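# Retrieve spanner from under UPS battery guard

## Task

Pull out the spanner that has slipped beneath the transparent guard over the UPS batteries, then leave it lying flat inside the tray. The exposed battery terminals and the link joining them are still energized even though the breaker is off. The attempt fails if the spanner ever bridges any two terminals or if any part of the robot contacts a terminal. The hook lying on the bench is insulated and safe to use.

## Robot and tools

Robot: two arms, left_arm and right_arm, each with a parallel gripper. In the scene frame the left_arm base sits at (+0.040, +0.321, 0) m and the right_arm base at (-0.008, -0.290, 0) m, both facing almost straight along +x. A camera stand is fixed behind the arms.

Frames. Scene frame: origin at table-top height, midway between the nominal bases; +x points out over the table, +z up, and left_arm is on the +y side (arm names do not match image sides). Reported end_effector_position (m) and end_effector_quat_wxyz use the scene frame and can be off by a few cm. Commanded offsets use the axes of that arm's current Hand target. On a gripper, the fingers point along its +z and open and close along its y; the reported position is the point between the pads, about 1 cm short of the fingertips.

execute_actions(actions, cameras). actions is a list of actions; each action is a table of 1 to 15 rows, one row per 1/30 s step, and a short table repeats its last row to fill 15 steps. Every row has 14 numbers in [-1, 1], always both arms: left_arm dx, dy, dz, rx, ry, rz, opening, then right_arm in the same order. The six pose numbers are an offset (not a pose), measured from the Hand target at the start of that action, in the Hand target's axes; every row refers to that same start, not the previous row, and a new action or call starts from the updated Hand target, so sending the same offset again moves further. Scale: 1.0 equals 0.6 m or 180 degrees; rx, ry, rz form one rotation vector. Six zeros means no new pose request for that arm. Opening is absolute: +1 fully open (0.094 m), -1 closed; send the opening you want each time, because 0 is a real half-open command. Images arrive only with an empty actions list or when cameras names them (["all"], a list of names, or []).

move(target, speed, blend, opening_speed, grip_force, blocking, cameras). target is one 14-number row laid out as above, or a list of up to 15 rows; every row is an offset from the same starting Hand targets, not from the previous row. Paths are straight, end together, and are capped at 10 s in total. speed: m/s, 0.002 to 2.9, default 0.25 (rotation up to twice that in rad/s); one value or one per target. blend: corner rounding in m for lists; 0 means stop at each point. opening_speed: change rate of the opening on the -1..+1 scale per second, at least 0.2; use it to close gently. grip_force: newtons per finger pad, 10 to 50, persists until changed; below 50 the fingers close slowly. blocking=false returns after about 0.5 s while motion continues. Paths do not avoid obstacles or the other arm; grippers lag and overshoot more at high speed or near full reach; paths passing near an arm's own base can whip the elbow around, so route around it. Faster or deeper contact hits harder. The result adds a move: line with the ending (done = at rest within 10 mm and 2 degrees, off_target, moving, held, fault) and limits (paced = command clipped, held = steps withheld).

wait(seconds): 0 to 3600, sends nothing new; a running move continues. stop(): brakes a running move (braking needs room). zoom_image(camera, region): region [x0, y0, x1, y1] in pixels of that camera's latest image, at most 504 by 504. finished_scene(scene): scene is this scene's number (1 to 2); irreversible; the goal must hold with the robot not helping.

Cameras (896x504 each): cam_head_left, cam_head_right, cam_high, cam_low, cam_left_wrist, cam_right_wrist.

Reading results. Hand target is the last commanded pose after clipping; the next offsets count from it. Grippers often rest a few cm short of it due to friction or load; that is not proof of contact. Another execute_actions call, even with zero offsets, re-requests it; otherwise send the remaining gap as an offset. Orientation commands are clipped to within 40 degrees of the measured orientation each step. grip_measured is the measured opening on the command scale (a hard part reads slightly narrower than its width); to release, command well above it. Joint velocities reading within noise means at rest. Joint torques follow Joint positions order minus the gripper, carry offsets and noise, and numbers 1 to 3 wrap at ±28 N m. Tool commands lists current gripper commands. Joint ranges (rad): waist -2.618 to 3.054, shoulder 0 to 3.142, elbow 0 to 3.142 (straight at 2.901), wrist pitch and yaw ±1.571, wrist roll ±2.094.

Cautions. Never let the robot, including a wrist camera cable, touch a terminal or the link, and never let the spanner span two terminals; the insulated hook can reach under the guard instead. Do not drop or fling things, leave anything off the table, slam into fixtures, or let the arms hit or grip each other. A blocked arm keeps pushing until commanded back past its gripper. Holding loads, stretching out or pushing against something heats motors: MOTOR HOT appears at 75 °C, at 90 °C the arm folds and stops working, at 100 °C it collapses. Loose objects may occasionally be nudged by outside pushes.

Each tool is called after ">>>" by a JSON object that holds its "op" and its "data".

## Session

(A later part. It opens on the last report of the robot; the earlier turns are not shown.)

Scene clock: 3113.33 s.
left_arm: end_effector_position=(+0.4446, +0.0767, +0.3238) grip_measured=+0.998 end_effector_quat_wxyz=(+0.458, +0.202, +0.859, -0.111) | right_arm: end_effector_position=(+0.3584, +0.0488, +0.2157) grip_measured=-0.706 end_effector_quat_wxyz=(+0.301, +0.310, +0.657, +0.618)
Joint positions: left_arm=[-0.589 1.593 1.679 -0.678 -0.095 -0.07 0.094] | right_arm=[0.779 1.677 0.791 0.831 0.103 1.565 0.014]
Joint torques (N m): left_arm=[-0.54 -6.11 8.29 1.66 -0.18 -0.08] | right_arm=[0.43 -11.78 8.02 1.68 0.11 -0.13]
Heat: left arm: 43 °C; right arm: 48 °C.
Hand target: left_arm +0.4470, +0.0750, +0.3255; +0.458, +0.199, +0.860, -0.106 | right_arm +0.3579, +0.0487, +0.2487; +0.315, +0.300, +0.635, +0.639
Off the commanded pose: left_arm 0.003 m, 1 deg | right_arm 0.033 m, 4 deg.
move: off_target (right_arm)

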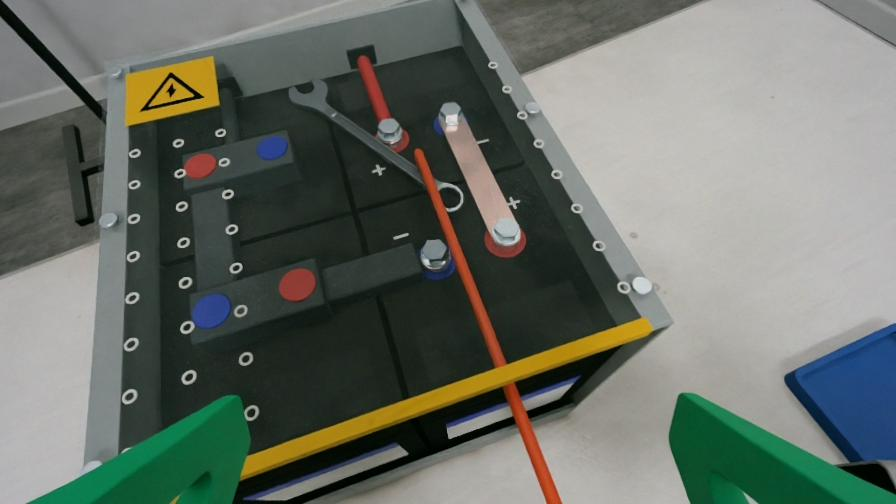

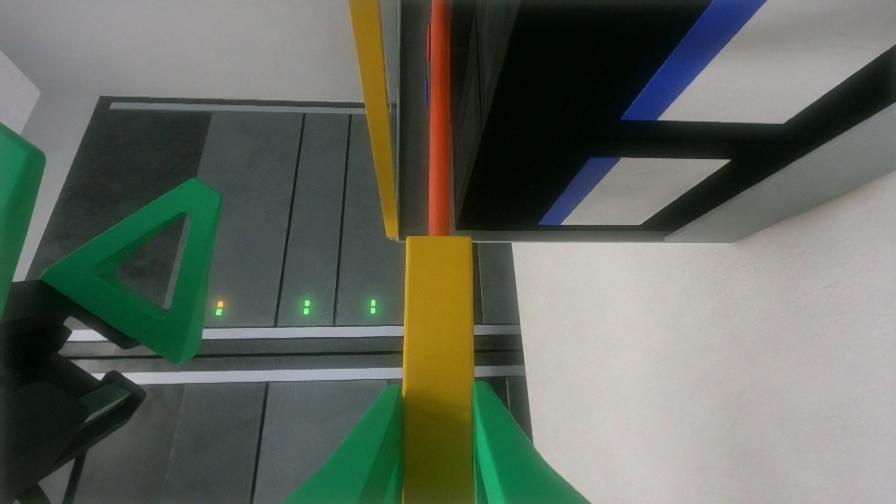

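>>> {"op": "move", "data": {"target": [0,0,0,0,0,0,1, 0,0,0,-0.0059,0,-0.0058,-0.8], "speed": 0.06, "cameras": ["cam_left_wrist", "cam_right_wrist"]}}

Scene clock: 3260.93 s.
left_arm: end_effector_position=(+0.4446, +0.0767, +0.3238) grip_measured=+0.998 end_effector_quat_wxyz=(+0.458, +0.202, +0.859, -0.111) | right_arm: end_effector_position=(+0.3584, +0.0488, +0.2165) grip_measured=-0.706 end_effector_quat_wxyz=(+0.303, +0.307, +0.657, +0.618)
Joint positions: left_arm=[-0.589 1.593 1.679 -0.678 -0.095 -0.07 0.094] | right_arm=[0.779 1.677 0.791 0.834 0.103 1.557 0.014]
Joint torques (N m): left_arm=[-0.55 -6.12 8.29 1.66 -0.18 -0.08] | right_arm=[0.38 -10.67 7.24 2.07 0.14 -0.31]
Heat: left arm: 43 °C; right arm: 47 °C.
Hand target: left_arm +0.4470, +0.0750, +0.3255; +0.458, +0.199, +0.860, -0.106 | right_arm +0.3579, +0.0487, +0.2487; +0.323, +0.292, +0.631, +0.642
Off the commanded pose: left_arm 0.003 m, 1 deg | right_arm 0.032 m, 5 deg.
move: off_target (right_arm)

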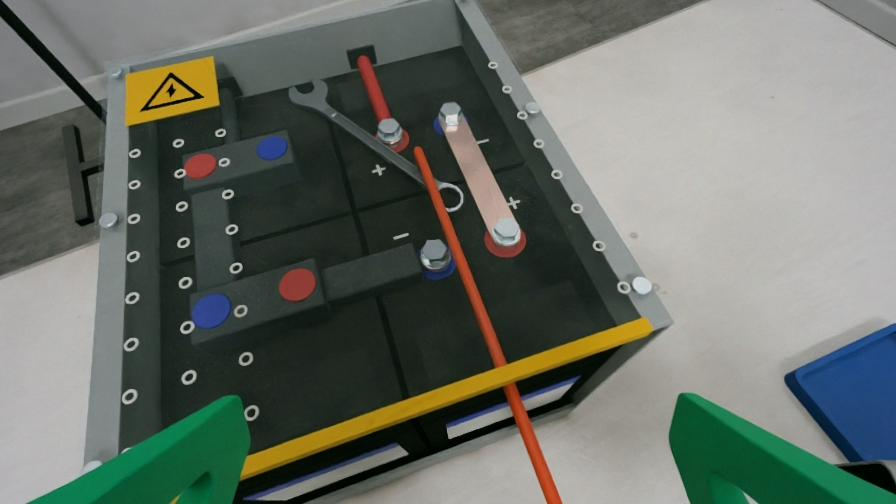

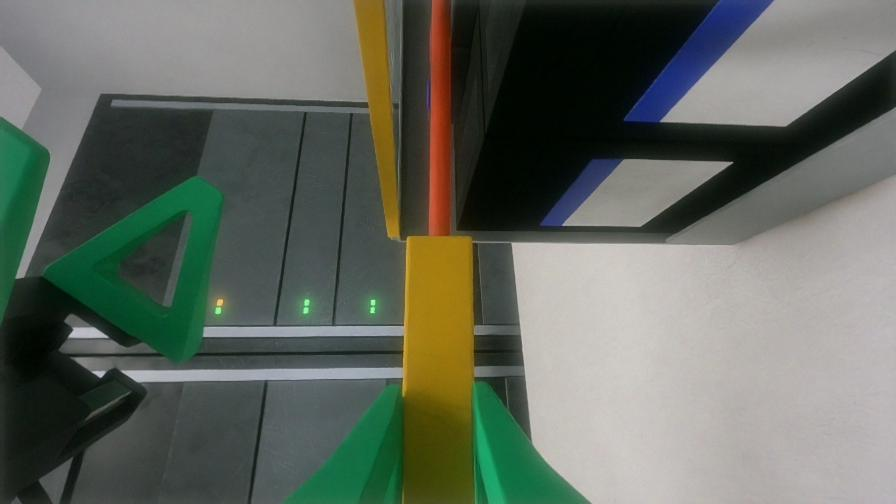

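>>> {"op": "move", "data": {"target": [0,0,0,0,0,0,1, 0,0,0,-0.0079,0,-0.0077,-0.8], "speed": 0.06, "cameras": ["cam_right_wrist"]}}

Scene clock: 3271.17 s.
left_arm: end_effector_position=(+0.4446, +0.0767, +0.3238) grip_measured=+0.998 end_effector_quat_wxyz=(+0.458, +0.202, +0.859, -0.111) | right_arm: end_effector_position=(+0.3587, +0.0490, +0.2260) grip_measured=-0.706 end_effector_quat_wxyz=(+0.315, +0.296, +0.647, +0.628)
Joint positions: left_arm=[-0.589 1.593 1.679 -0.678 -0.095 -0.07 0.094] | right_arm=[0.779 1.677 0.791 0.873 0.103 1.536 0.014]
Joint torques (N m): left_arm=[-0.55 -6.13 8.29 1.66 -0.18 -0.08] | right_arm=[0.36 -9.18 6.35 2.19 0.09 -0.34]
Heat: left arm: 43 °C; right arm: 47 °C.
Hand target: left_arm +0.4470, +0.0750, +0.3255; +0.458, +0.199, +0.860, -0.106 | right_arm +0.3579, +0.0487, +0.2486; +0.335, +0.280, +0.627, +0.646
Off the commanded pose: left_arm 0.003 m, 1 deg | right_arm 0.023 m, 4 deg.
move: off_target (right_arm)

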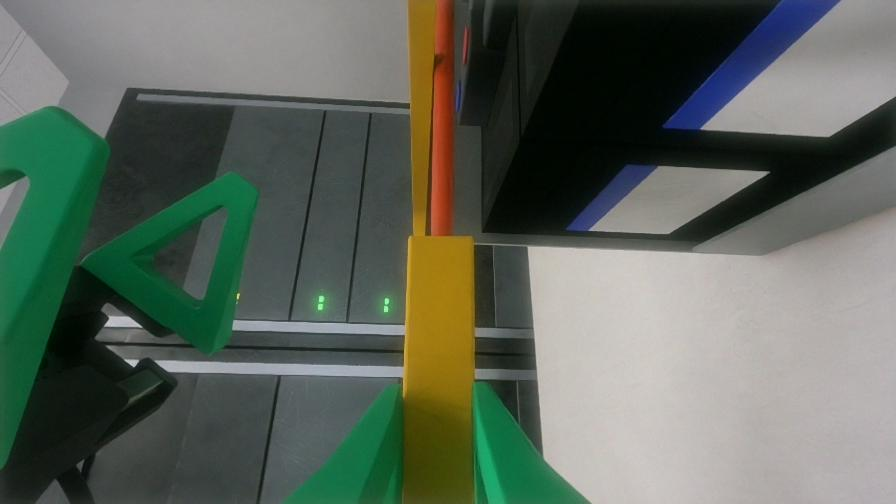

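>>> {"op": "move", "data": {"target": [0,0,0,0,0,0,1, 0.0284,-0.0006,-0.0475,0,0,0,-0.8], "speed": 0.06, "cameras": ["cam_left_wrist", "cam_right_wrist"]}}

Scene clock: 3310.27 s.
left_arm: end_effector_position=(+0.4446, +0.0767, +0.3238) grip_measured=+0.998 end_effector_quat_wxyz=(+0.458, +0.202, +0.859, -0.111) | right_arm: end_effector_position=(+0.3297, +0.0490, +0.2207) grip_measured=-0.706 end_effector_quat_wxyz=(+0.318, +0.292, +0.649, +0.627)
Joint positions: left_arm=[-0.589 1.593 1.679 -0.678 -0.095 -0.07 0.094] | right_arm=[0.846 1.622 0.701 0.91 0.169 1.526 0.014]
Joint torques (N m): left_arm=[-0.55 -6.12 8.29 1.66 -0.18 -0.08] | right_arm=[0.4 -10.88 5.24 1.97 0.14 -0.21]
Heat: left arm: 43 °C; right arm: 48 °C.
Hand target: left_arm +0.4470, +0.0750, +0.3255; +0.458, +0.199, +0.860, -0.106 | right_arm +0.3251, +0.0443, +0.2457; +0.335, +0.280, +0.627, +0.646
Off the commanded pose: left_arm 0.003 m, 1 deg | right_arm 0.026 m, 4 deg.
move: off_target (right_arm)

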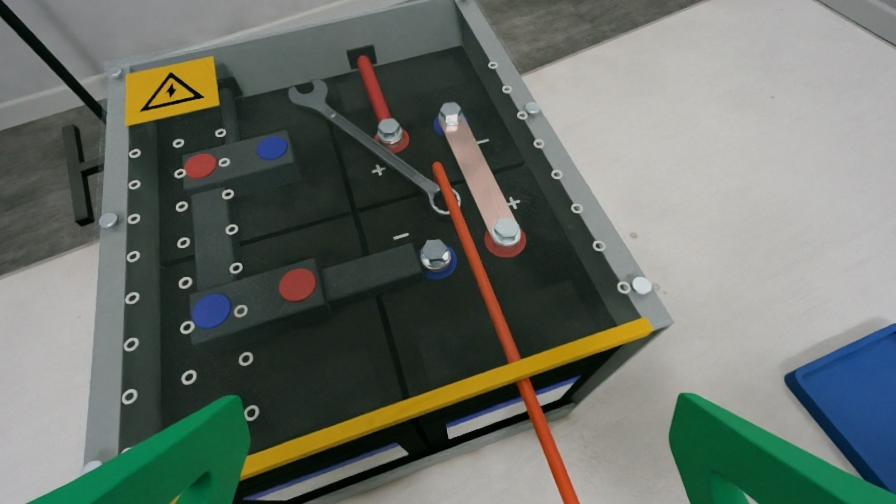

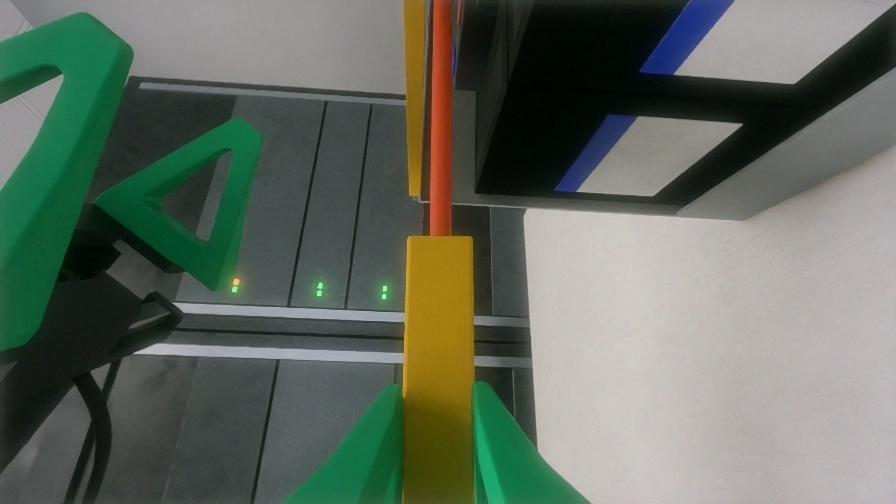

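>>> {"op": "move", "data": {"target": [0,0,0,0,0,0,1, -0.0055,-0.0166,-0.0075,0,0,0,-0.8], "speed": 0.06, "cameras": ["cam_left_wrist", "cam_right_wrist"]}}

Scene clock: 3333.43 s.
left_arm: end_effector_position=(+0.4446, +0.0767, +0.3238) grip_measured=+0.998 end_effector_quat_wxyz=(+0.458, +0.202, +0.859, -0.111) | right_arm: end_effector_position=(+0.3255, +0.0442, +0.2156) grip_measured=-0.706 end_effector_quat_wxyz=(+0.319, +0.290, +0.645, +0.630)
Joint positions: left_arm=[-0.589 1.593 1.679 -0.678 -0.095 -0.07 0.094] | right_arm=[0.846 1.622 0.662 0.958 0.169 1.525 0.014]
Joint torques (N m): left_arm=[-0.55 -6.12 8.28 1.66 -0.18 -0.08] | right_arm=[-0.47 -9.65 5.27 2.04 0.04 -0.24]
Heat: left arm: 43 °C; right arm: 50 °C.
Hand target: left_arm +0.4470, +0.0750, +0.3255; +0.458, +0.199, +0.860, -0.106 | right_arm +0.3245, +0.0389, +0.2357; +0.335, +0.280, +0.627, +0.646
Off the commanded pose: left_arm 0.003 m, 1 deg | right_arm 0.021 m, 3 deg.
move: off_target (right_arm)

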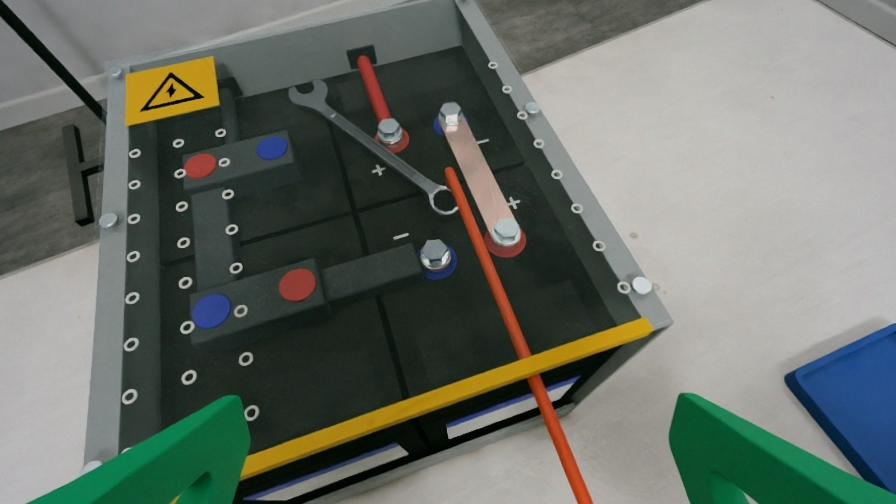

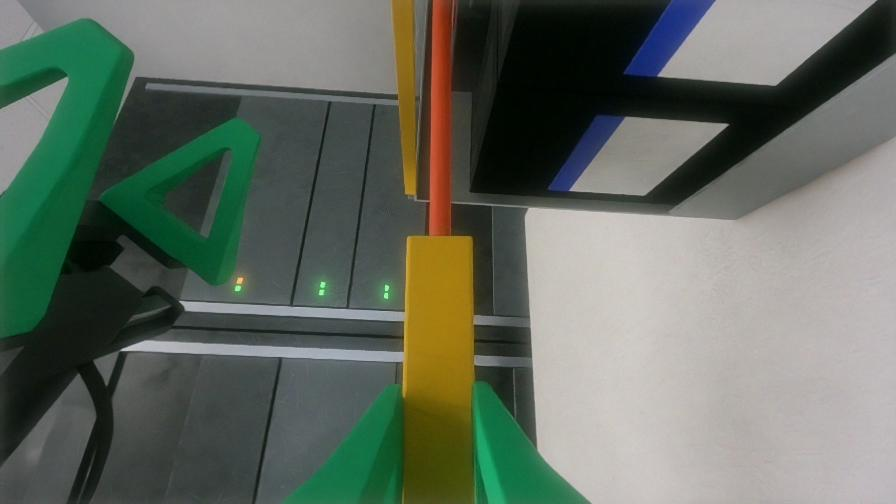

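>>> {"op": "move", "data": {"target": [0,0,0,0,0,0,1, 0,0,0,0.0099,0,0.0098,-0.8], "speed": 0.06, "cameras": ["cam_left_wrist", "cam_right_wrist"]}}

Scene clock: 3360.43 s.
left_arm: end_effector_position=(+0.4446, +0.0767, +0.3238) grip_measured=+0.998 end_effector_quat_wxyz=(+0.458, +0.202, +0.859, -0.111) | right_arm: end_effector_position=(+0.3245, +0.0431, +0.2145) grip_measured=-0.706 end_effector_quat_wxyz=(+0.313, +0.297, +0.649, +0.627)
Joint positions: left_arm=[-0.589 1.593 1.679 -0.678 -0.095 -0.07 0.094] | right_arm=[0.846 1.607 0.662 0.926 0.169 1.539 0.014]
Joint torques (N m): left_arm=[-0.55 -6.11 8.29 1.66 -0.17 -0.08] | right_arm=[-0.49 -10.35 6.28 1.67 -0.02 -0.02]
Heat: left arm: 43 °C; right arm: 50 °C.
Hand target: left_arm +0.4470, +0.0750, +0.3255; +0.458, +0.199, +0.860, -0.106 | right_arm +0.3245, +0.0389, +0.2356; +0.320, +0.295, +0.632, +0.641
Off the commanded pose: left_arm 0.003 m, 1 deg | right_arm 0.022 m, 3 deg.
move: off_target (right_arm)

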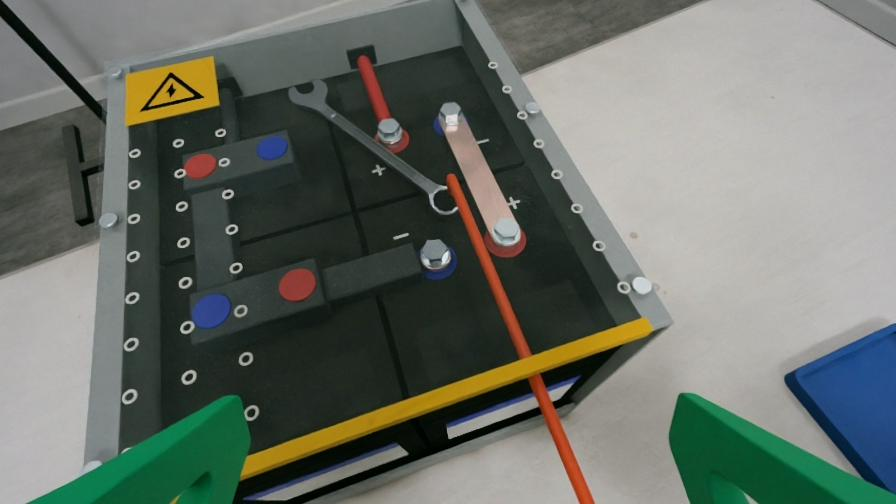

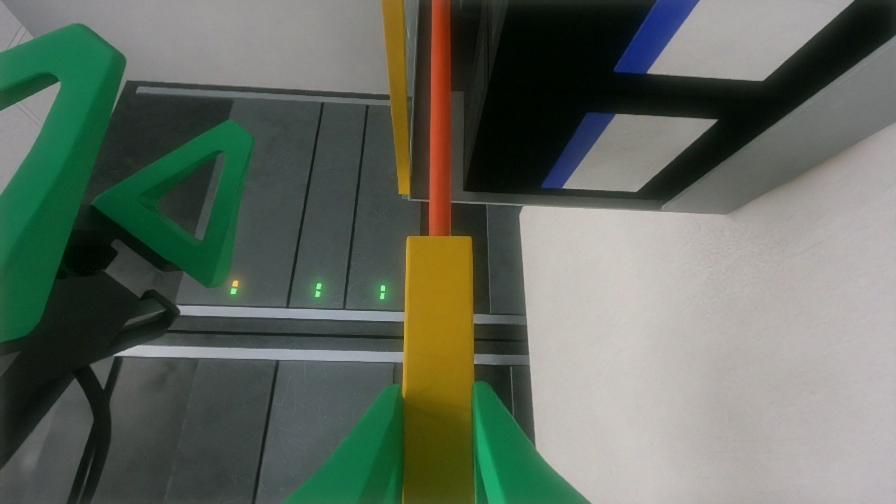

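>>> {"op": "zoom_image", "data": {"camera": "cam_right_wrist", "region": [360, 0, 640, 200]}}

>>> {"op": "zoom_image", "data": {"camera": "cam_left_wrist", "region": [390, 140, 530, 270]}}

Scaled by 1.800 from the camera's image (finer frame: 1280x720).

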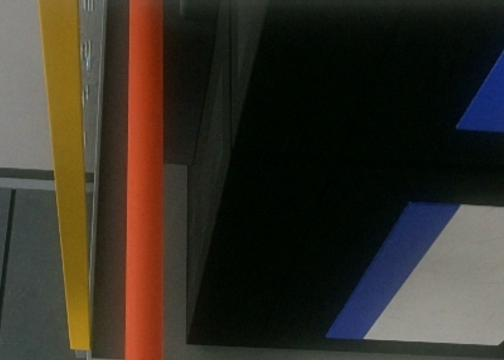

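Scaled by 3.600 from the camera's image (finer frame: 1280x720).

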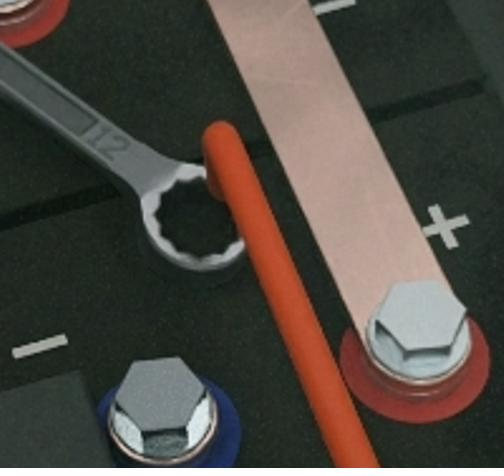

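>>> {"op": "move", "data": {"target": [0,0,0,0,0,0,1, 0.0189,0.0001,0.0152,0,0,0,-0.8], "speed": 0.06, "cameras": ["cam_left_wrist", "cam_right_wrist"]}}

>>> {"op": "zoom_image", "data": {"camera": "cam_left_wrist", "region": [390, 140, 530, 270]}}

>>> {"op": "zoom_image", "data": {"camera": "cam_right_wrist", "region": [360, 0, 640, 200]}}

Scene clock: 3418.37 s.
left_arm: end_effector_position=(+0.4446, +0.0767, +0.3238) grip_measured=+0.998 end_effector_quat_wxyz=(+0.458, +0.202, +0.859, -0.111) | right_arm: end_effector_position=(+0.3215, +0.0497, +0.2204) grip_measured=-0.706 end_effector_quat_wxyz=(+0.313, +0.297, +0.646, +0.630)
Joint positions: left_arm=[-0.589 1.593 1.679 -0.678 -0.095 -0.07 0.094] | right_arm=[0.868 1.606 0.681 0.915 0.192 1.543 0.014]
Joint torques (N m): left_arm=[-0.55 -6.12 8.28 1.66 -0.18 -0.08] | right_arm=[0.38 -7.04 8.12 1.76 0.12 -0.04]
Heat: left arm: 43 °C; right arm: 46 °C.
Hand target: left_arm +0.4470, +0.0750, +0.3255; +0.458, +0.199, +0.860, -0.106 | right_arm +0.3245, +0.0534, +0.2356; +0.320, +0.295, +0.632, +0.641
Off the commanded pose: left_arm 0.003 m, 1 deg | right_arm 0.016 m, 2 deg.
move: off_target (right_arm)

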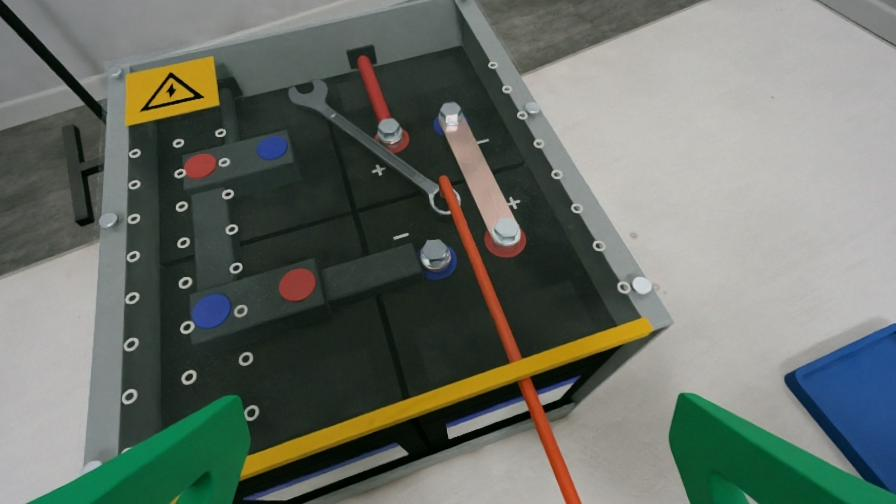

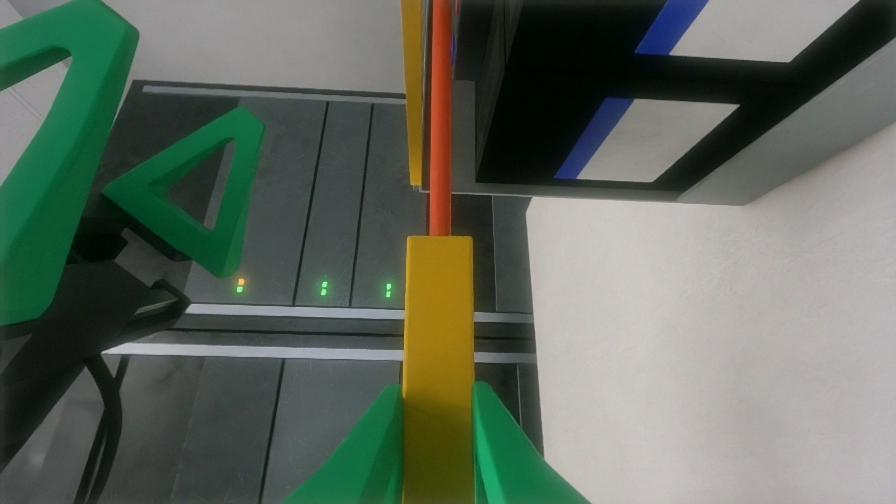

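Scaled by 3.600 from the camera's image (finer frame: 1280x720).

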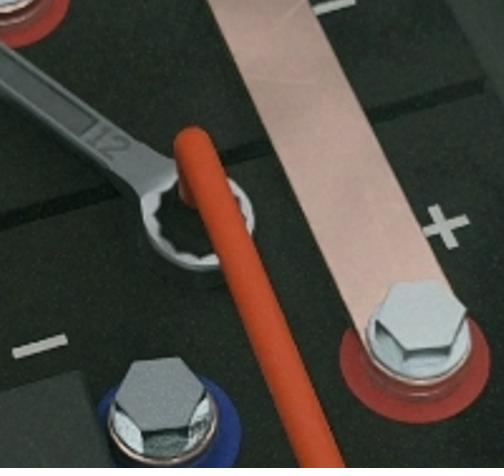

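Scaled by 1.800 from the camera's image (finer frame: 1280x720).

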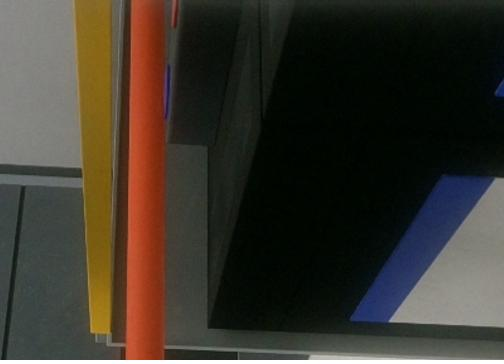

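>>> {"op": "move", "data": {"target": [0,0,0,0,0,0,1, -0.0019,-0.0150,0.0019,0.0127,0,0,-0.8], "speed": 0.05, "cameras": ["cam_left_wrist", "cam_right_wrist"]}}

>>> {"op": "zoom_image", "data": {"camera": "cam_left_wrist", "region": [390, 140, 530, 270]}}

>>> {"op": "zoom_image", "data": {"camera": "cam_right_wrist", "region": [360, 0, 640, 200]}}

Scene clock: 3450.07 s.
left_arm: end_effector_position=(+0.4446, +0.0767, +0.3238) grip_measured=+0.998 end_effector_quat_wxyz=(+0.458, +0.202, +0.859, -0.111) | right_arm: end_effector_position=(+0.3220, +0.0501, +0.2120) grip_measured=-0.706 end_effector_quat_wxyz=(+0.307, +0.303, +0.657, +0.618)
Joint positions: left_arm=[-0.589 1.593 1.679 -0.678 -0.095 -0.07 0.094] | right_arm=[0.868 1.606 0.687 0.87 0.192 1.551 0.014]
Joint torques (N m): left_arm=[-0.55 -6.12 8.31 1.66 -0.18 -0.08] | right_arm=[-0.08 -7.04 8.24 1.83 0.08 -0.05]
Heat: left arm: 43 °C; right arm: 47 °C.
Hand target: left_arm +0.4470, +0.0750, +0.3255; +0.458, +0.199, +0.860, -0.106 | right_arm +0.3265, +0.0531, +0.2268; +0.314, +0.301, +0.645, +0.628
Off the commanded pose: left_arm 0.003 m, 1 deg | right_arm 0.016 m, 2 deg.
move: off_target (right_arm)

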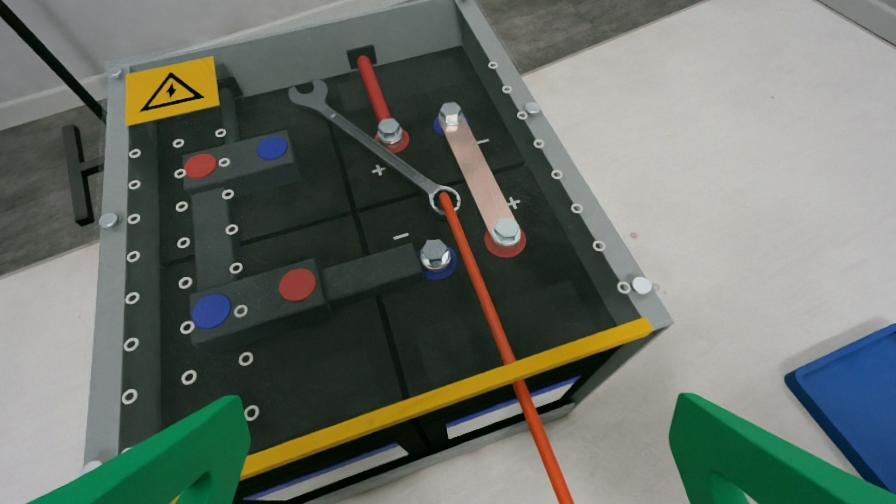

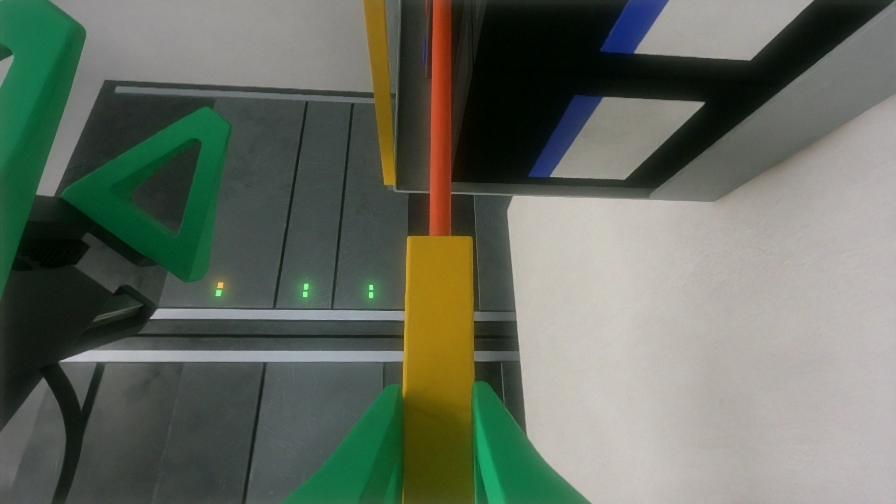

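Scaled by 3.600 from the camera's image (finer frame: 1280x720).

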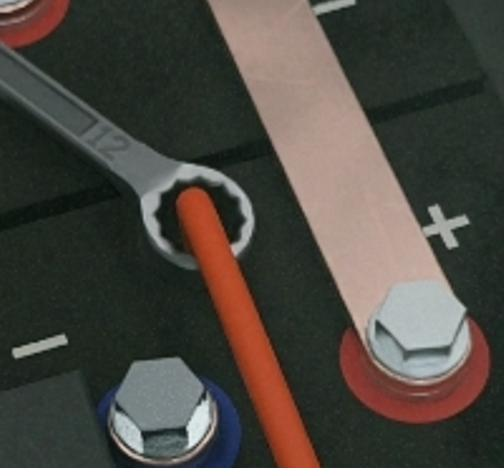

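Scaled by 1.800 from the camera's image (finer frame: 1280x720).

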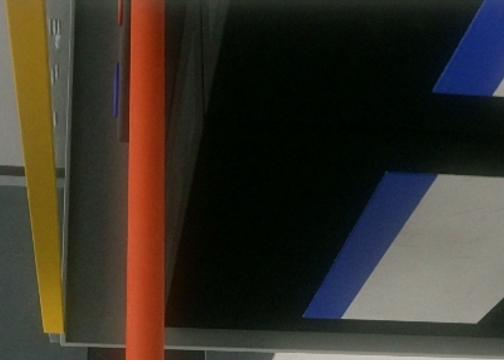

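>>> {"op": "move", "data": {"target": [0,0,0,0,0,0,1, 0.0045,0.0049,-0.0189,0,0,0,-0.8], "speed": 0.04, "cameras": ["cam_left_wrist"]}}

>>> {"op": "zoom_image", "data": {"camera": "cam_left_wrist", "region": [280, 70, 540, 280]}}

Scene clock: 3526.73 s.
left_arm: end_effector_position=(+0.4446, +0.0767, +0.3238) grip_measured=+0.998 end_effector_quat_wxyz=(+0.458, +0.202, +0.859, -0.111) | right_arm: end_effector_position=(+0.3197, +0.0520, +0.2112) grip_measured=-0.706 end_effector_quat_wxyz=(+0.307, +0.303, +0.658, +0.617)
Joint positions: left_arm=[-0.589 1.593 1.679 -0.678 -0.095 -0.07 0.094] | right_arm=[0.879 1.606 0.687 0.867 0.203 1.551 0.014]
Joint torques (N m): left_arm=[-0.54 -6.11 8.29 1.66 -0.18 -0.08] | right_arm=[0.54 -10.93 5.72 1.62 0.1 -0.02]
Heat: left arm: 43 °C; right arm: 47 °C.
Hand target: left_arm +0.4470, +0.0750, +0.3255; +0.458, +0.199, +0.860, -0.106 | right_arm +0.3159, +0.0483, +0.2298; +0.314, +0.301, +0.645, +0.628
Off the commanded pose: left_arm 0.003 m, 1 deg | right_arm 0.019 m, 2 deg.
move: off_target (right_arm)

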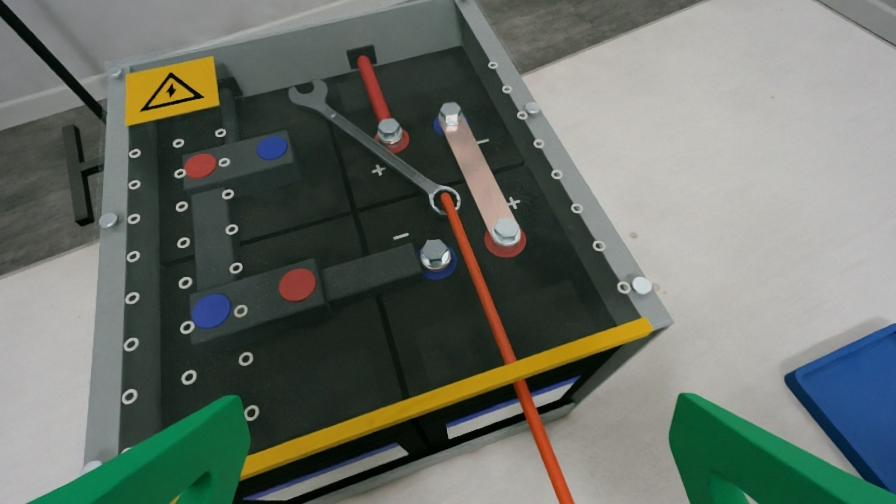

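Scaled by 1.938 from the camera's image (finer frame: 1280x720).

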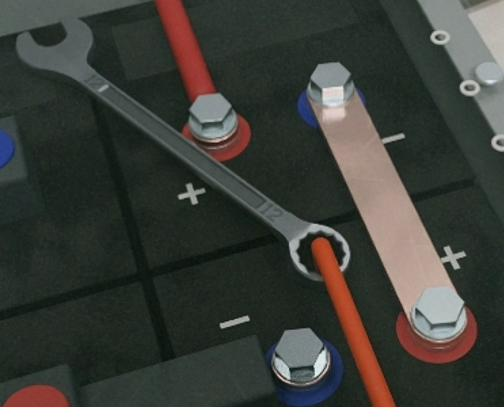

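>>> {"op": "move", "data": {"target": [0,0,0,0,0,0,1, 0.0070,-0.0001,-0.0212,0,0,0,-0.8], "speed": 0.04, "cameras": ["cam_left_wrist"]}}

>>> {"op": "zoom_image", "data": {"camera": "cam_left_wrist", "region": [280, 70, 540, 280]}}

Scene clock: 3536.93 s.
left_arm: end_effector_position=(+0.4446, +0.0767, +0.3238) grip_measured=+0.998 end_effector_quat_wxyz=(+0.458, +0.202, +0.859, -0.111) | right_arm: end_effector_position=(+0.3074, +0.0482, +0.2138) grip_measured=-0.706 end_effector_quat_wxyz=(+0.307, +0.303, +0.658, +0.617)
Joint positions: left_arm=[-0.589 1.593 1.679 -0.678 -0.095 -0.07 0.094] | right_arm=[0.903 1.559 0.651 0.856 0.227 1.552 0.014]
Joint torques (N m): left_arm=[-0.55 -6.11 8.29 1.66 -0.17 -0.08] | right_arm=[0.51 -10.07 5.23 1.73 0.11 -0.04]
Heat: left arm: 43 °C; right arm: 47 °C.
Hand target: left_arm +0.4470, +0.0750, +0.3255; +0.458, +0.199, +0.860, -0.106 | right_arm +0.3034, +0.0436, +0.2297; +0.314, +0.301, +0.645, +0.628
Off the commanded pose: left_arm 0.003 m, 1 deg | right_arm 0.017 m, 2 deg.
move: off_target (right_arm)

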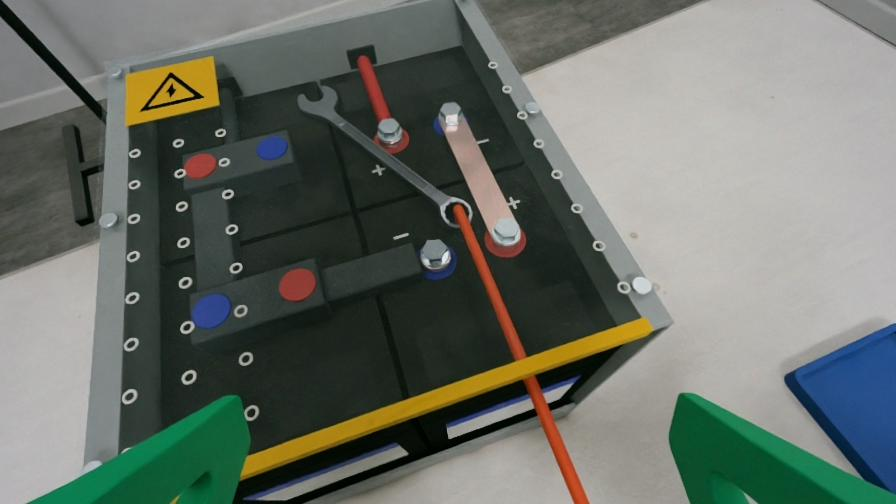

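Scaled by 1.938 from the camera's image (finer frame: 1280x720).

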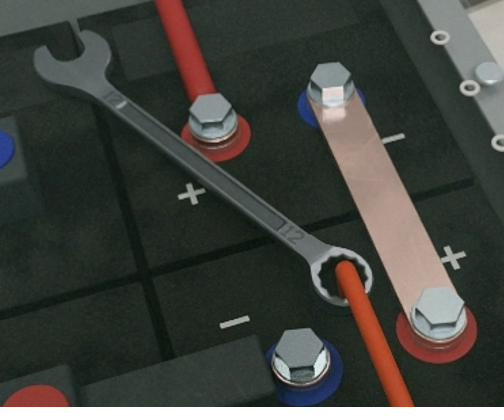

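>>> {"op": "execute_actions", "data": {"actions": [], "cameras": ["cam_left_wrist", "cam_right_wrist"]}}

Scene clock: 3578.33 s.
left_arm: end_effector_position=(+0.4446, +0.0767, +0.3238) grip_measured=+0.998 end_effector_quat_wxyz=(+0.458, +0.202, +0.859, -0.111) | right_arm: end_effector_position=(+0.3074, +0.0481, +0.2138) grip_measured=-0.706 end_effector_quat_wxyz=(+0.307, +0.303, +0.658, +0.617)
Joint positions: left_arm=[-0.589 1.593 1.679 -0.678 -0.095 -0.07 0.094] | right_arm=[0.903 1.559 0.651 0.856 0.227 1.552 0.014]
Joint velocities: within noise
Joint torques (N m): left_arm=[-0.55 -6.12 8.29 1.66 -0.17 -0.08] | right_arm=[0.38 -10.19 5.35 1.73 0.14 -0.05]
Heat: left arm: 43 °C; right arm: 45 °C.
Hand target: left_arm +0.4470, +0.0750, +0.3255; +0.458, +0.199, +0.860, -0.106 | right_arm +0.3034, +0.0436, +0.2297; +0.314, +0.301, +0.645, +0.628
Tool commands: left_gripper/opening=+1.0 right_gripper/opening=-0.8
Off the commanded pose: left_arm 0.003 m, 1 deg | right_arm 0.017 m, 2 deg.
Images, in order (width x height): cam_left_wrist 896x504, cam_right_wrist 896x504.

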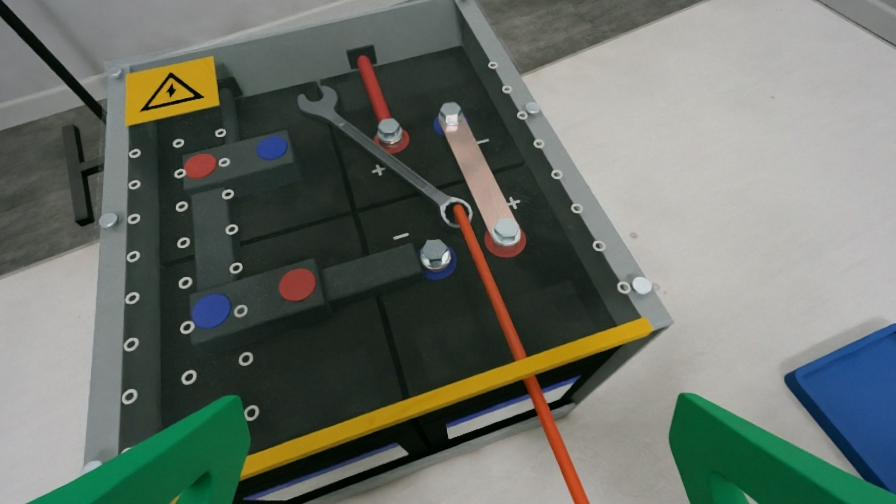

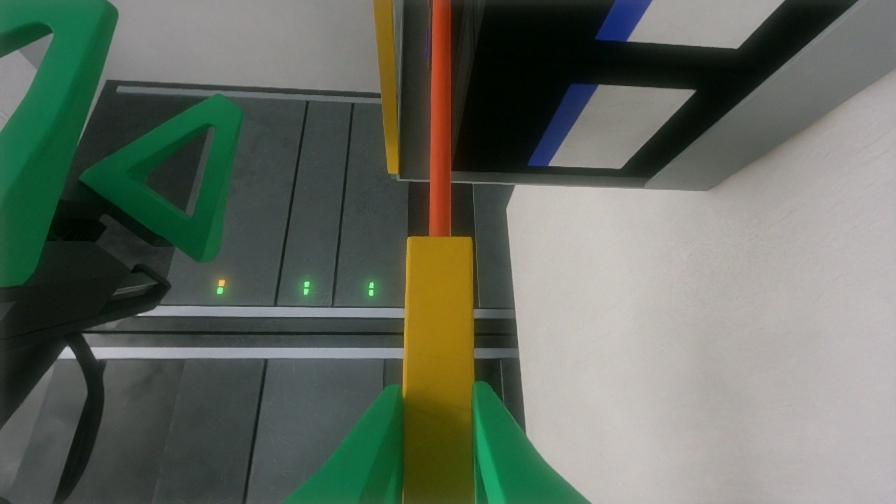

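>>> {"op": "zoom_image", "data": {"camera": "cam_left_wrist", "region": [290, 60, 550, 290]}}

Scaled by 1.938 from the camera's image (finer frame: 1280x720).

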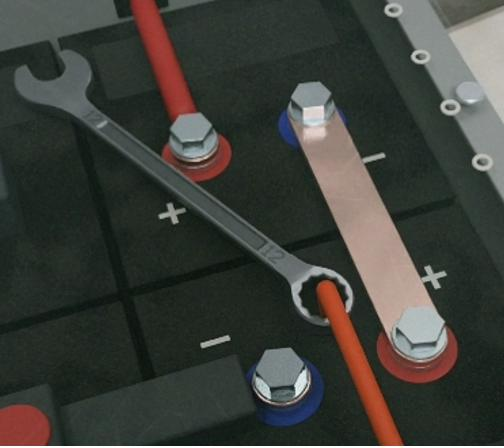

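>>> {"op": "zoom_image", "data": {"camera": "cam_left_wrist", "region": [350, 100, 430, 170]}}

>>> {"op": "zoom_image", "data": {"camera": "cam_left_wrist", "region": [410, 180, 540, 280]}}

Scaled by 6.300 from the camera's image (finer frame: 1280x720).

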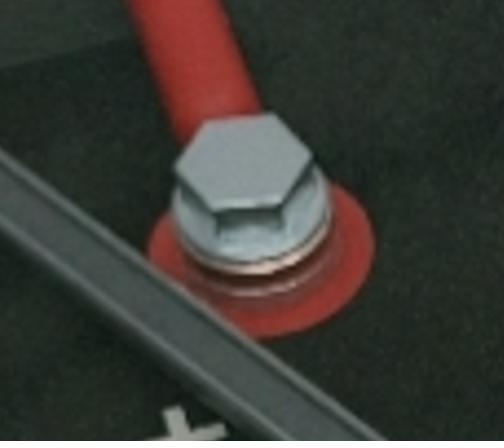

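Scaled by 3.877 from the camera's image (finer frame: 1280x720).

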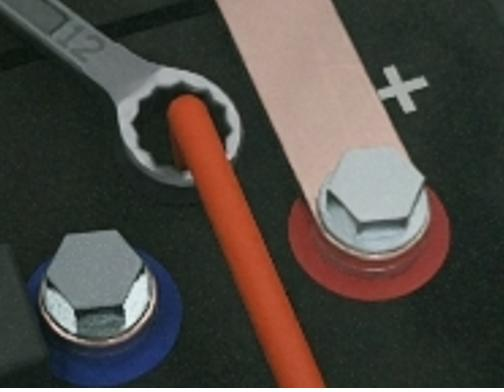

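>>> {"op": "zoom_image", "data": {"camera": "cam_left_wrist", "region": [410, 225, 465, 285]}}

>>> {"op": "zoom_image", "data": {"camera": "cam_left_wrist", "region": [475, 200, 535, 265]}}

>>> {"op": "zoom_image", "data": {"camera": "cam_left_wrist", "region": [430, 185, 490, 240]}}

Scaled by 8.400 from the camera's image (finer frame: 1280x720).

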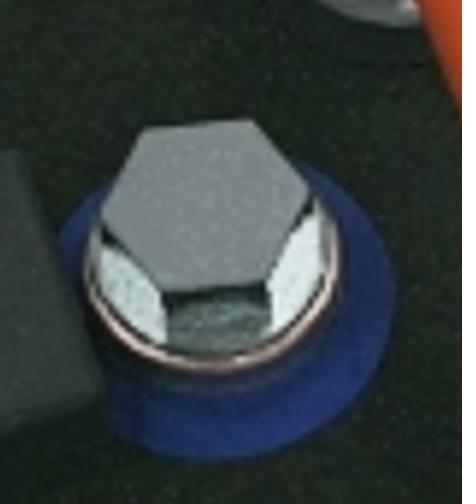

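Scaled by 7.754 from the camera's image (finer frame: 1280x720).

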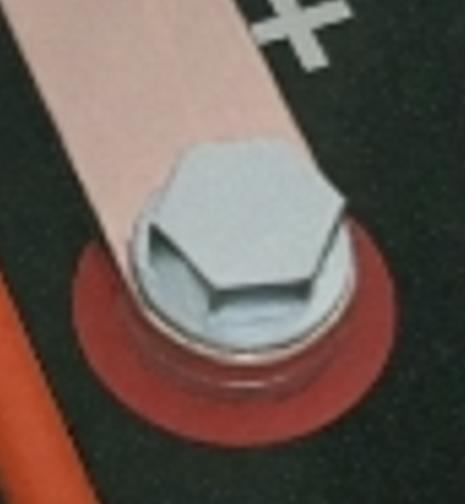

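Scaled by 8.400 from the camera's image (finer frame: 1280x720).

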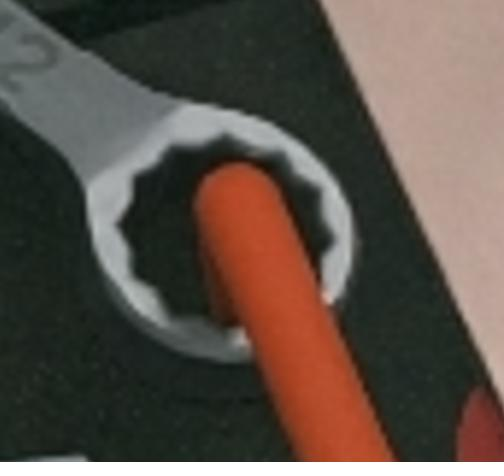

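>>> {"op": "zoom_image", "data": {"camera": "cam_left_wrist", "region": [280, 60, 370, 140]}}

Scaled by 5.600 from the camera's image (finer frame: 1280x720).

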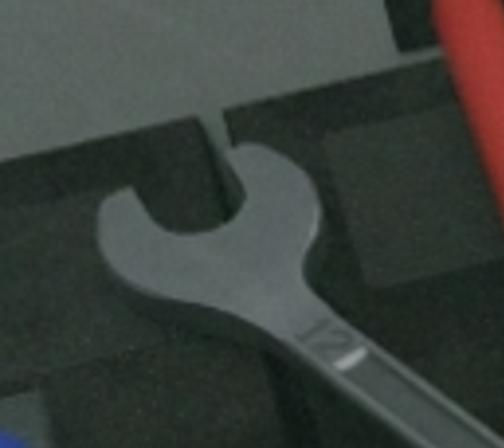

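>>> {"op": "move", "data": {"target": [0,0,0,0,0,0,1.0,0.01648,-0.00315,-0.01888,0,0,0,-0.8], "speed": 0.03, "cameras": ["cam_left_wrist"]}}

>>> {"op": "zoom_image", "data": {"camera": "cam_left_wrist", "region": [290, 60, 550, 290]}}

Scene clock: 3938.33 s.
left_arm: end_effector_position=(+0.4446, +0.0767, +0.3238) grip_measured=+0.998 end_effector_quat_wxyz=(+0.458, +0.202, +0.859, -0.111) | right_arm: end_effector_position=(+0.2920, +0.0489, +0.2115) grip_measured=-0.706 end_effector_quat_wxyz=(+0.307, +0.302, +0.660, +0.615)
Joint positions: left_arm=[-0.589 1.593 1.679 -0.678 -0.095 -0.07 0.094] | right_arm=[0.948 1.53 0.617 0.856 0.271 1.552 0.014]
Joint torques (N m): left_arm=[-0.57 -6.11 8.31 1.66 -0.18 -0.08] | right_arm=[0.38 -9.72 5.3 1.77 0.09 -0.07]
Heat: left arm: 43 °C; right arm: 44 °C.
Hand target: left_arm +0.4470, +0.0750, +0.3255; +0.458, +0.199, +0.860, -0.106 | right_arm +0.2884, +0.0443, +0.2277; +0.314, +0.301, +0.645, +0.628
Off the commanded pose: left_arm 0.003 m, 1 deg | right_arm 0.017 m, 2 deg.
move: off_target (right_arm)

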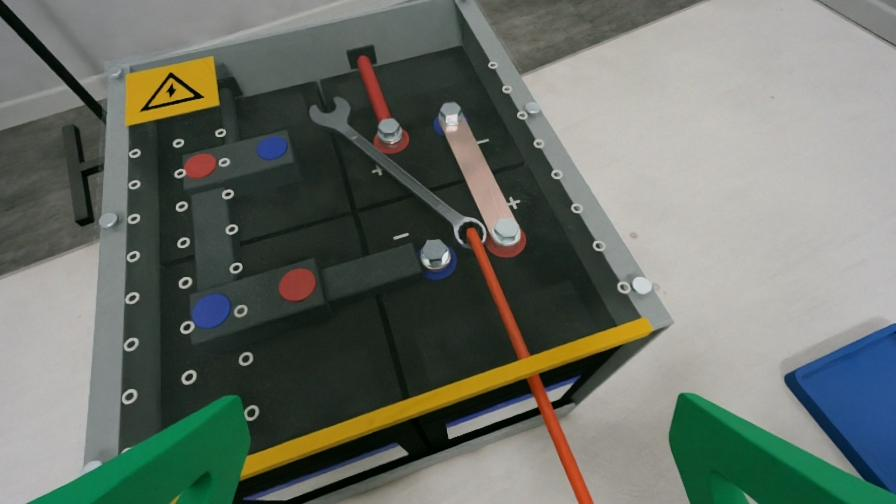

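Scaled by 1.938 from the camera's image (finer frame: 1280x720).

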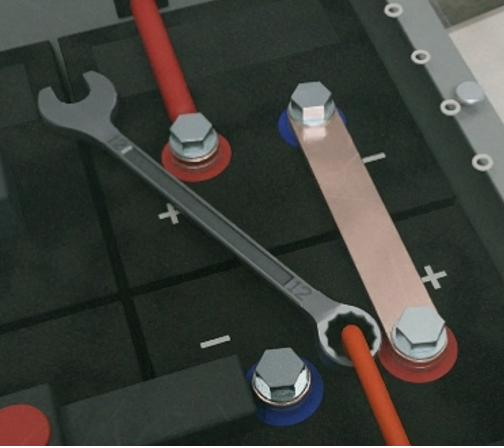

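>>> {"op": "move", "data": {"target": [0,0,0,0,0,0,1.0,0.01918,-0.00132,-0.01268,0,0,0,-0.8], "speed": 0.03, "cameras": ["cam_left_wrist"]}}

>>> {"op": "zoom_image", "data": {"camera": "cam_left_wrist", "region": [290, 60, 550, 290]}}

>>> {"op": "zoom_image", "data": {"camera": "cam_left_wrist", "region": [410, 180, 540, 280]}}

Scene clock: 4015.13 s.
left_arm: end_effector_position=(+0.4446, +0.0767, +0.3238) grip_measured=+0.998 end_effector_quat_wxyz=(+0.458, +0.202, +0.859, -0.111) | right_arm: end_effector_position=(+0.2787, +0.0532, +0.2105) grip_measured=-0.706 end_effector_quat_wxyz=(+0.308, +0.301, +0.661, +0.614)
Joint positions: left_arm=[-0.589 1.593 1.679 -0.678 -0.095 -0.07 0.094] | right_arm=[0.997 1.517 0.602 0.856 0.321 1.552 0.014]
Joint torques (N m): left_arm=[-0.54 -6.12 8.29 1.66 -0.18 -0.08] | right_arm=[0.51 -9.44 5.27 1.81 0.06 -0.05]
Heat: left arm: 43 °C; right arm: 44 °C.
Hand target: left_arm +0.4470, +0.0750, +0.3255; +0.458, +0.199, +0.860, -0.106 | right_arm +0.2754, +0.0486, +0.2267; +0.314, +0.301, +0.645, +0.628
Off the commanded pose: left_arm 0.003 m, 1 deg | right_arm 0.017 m, 3 deg.
move: off_target (right_arm)

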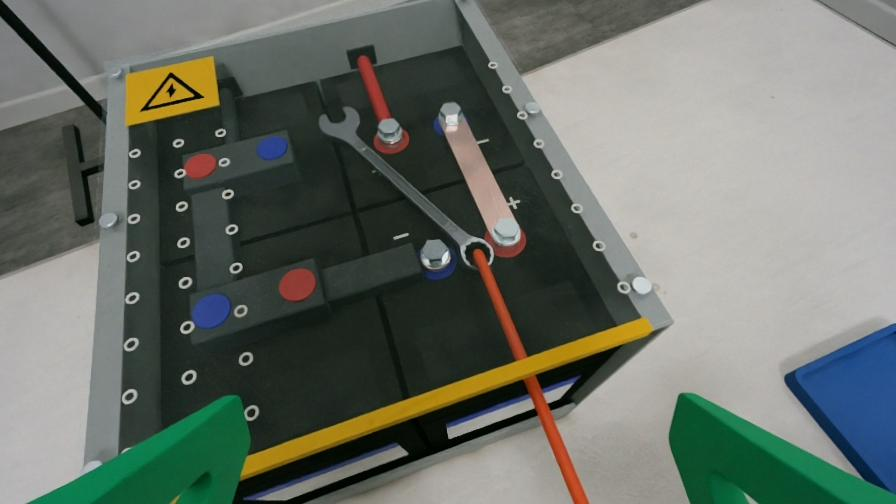

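Scaled by 1.938 from the camera's image (finer frame: 1280x720).

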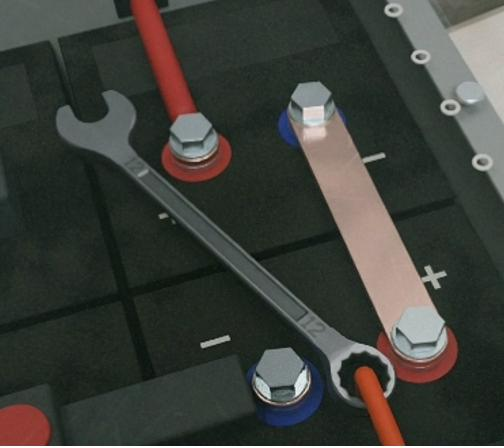

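Scaled by 3.877 from the camera's image (finer frame: 1280x720).

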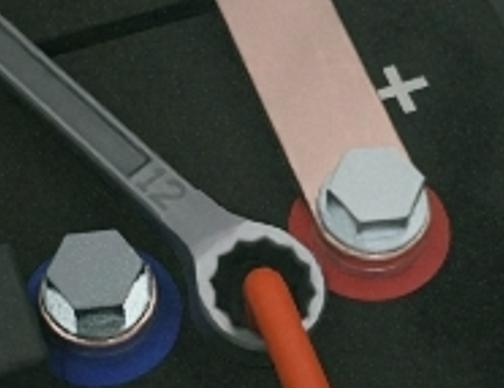

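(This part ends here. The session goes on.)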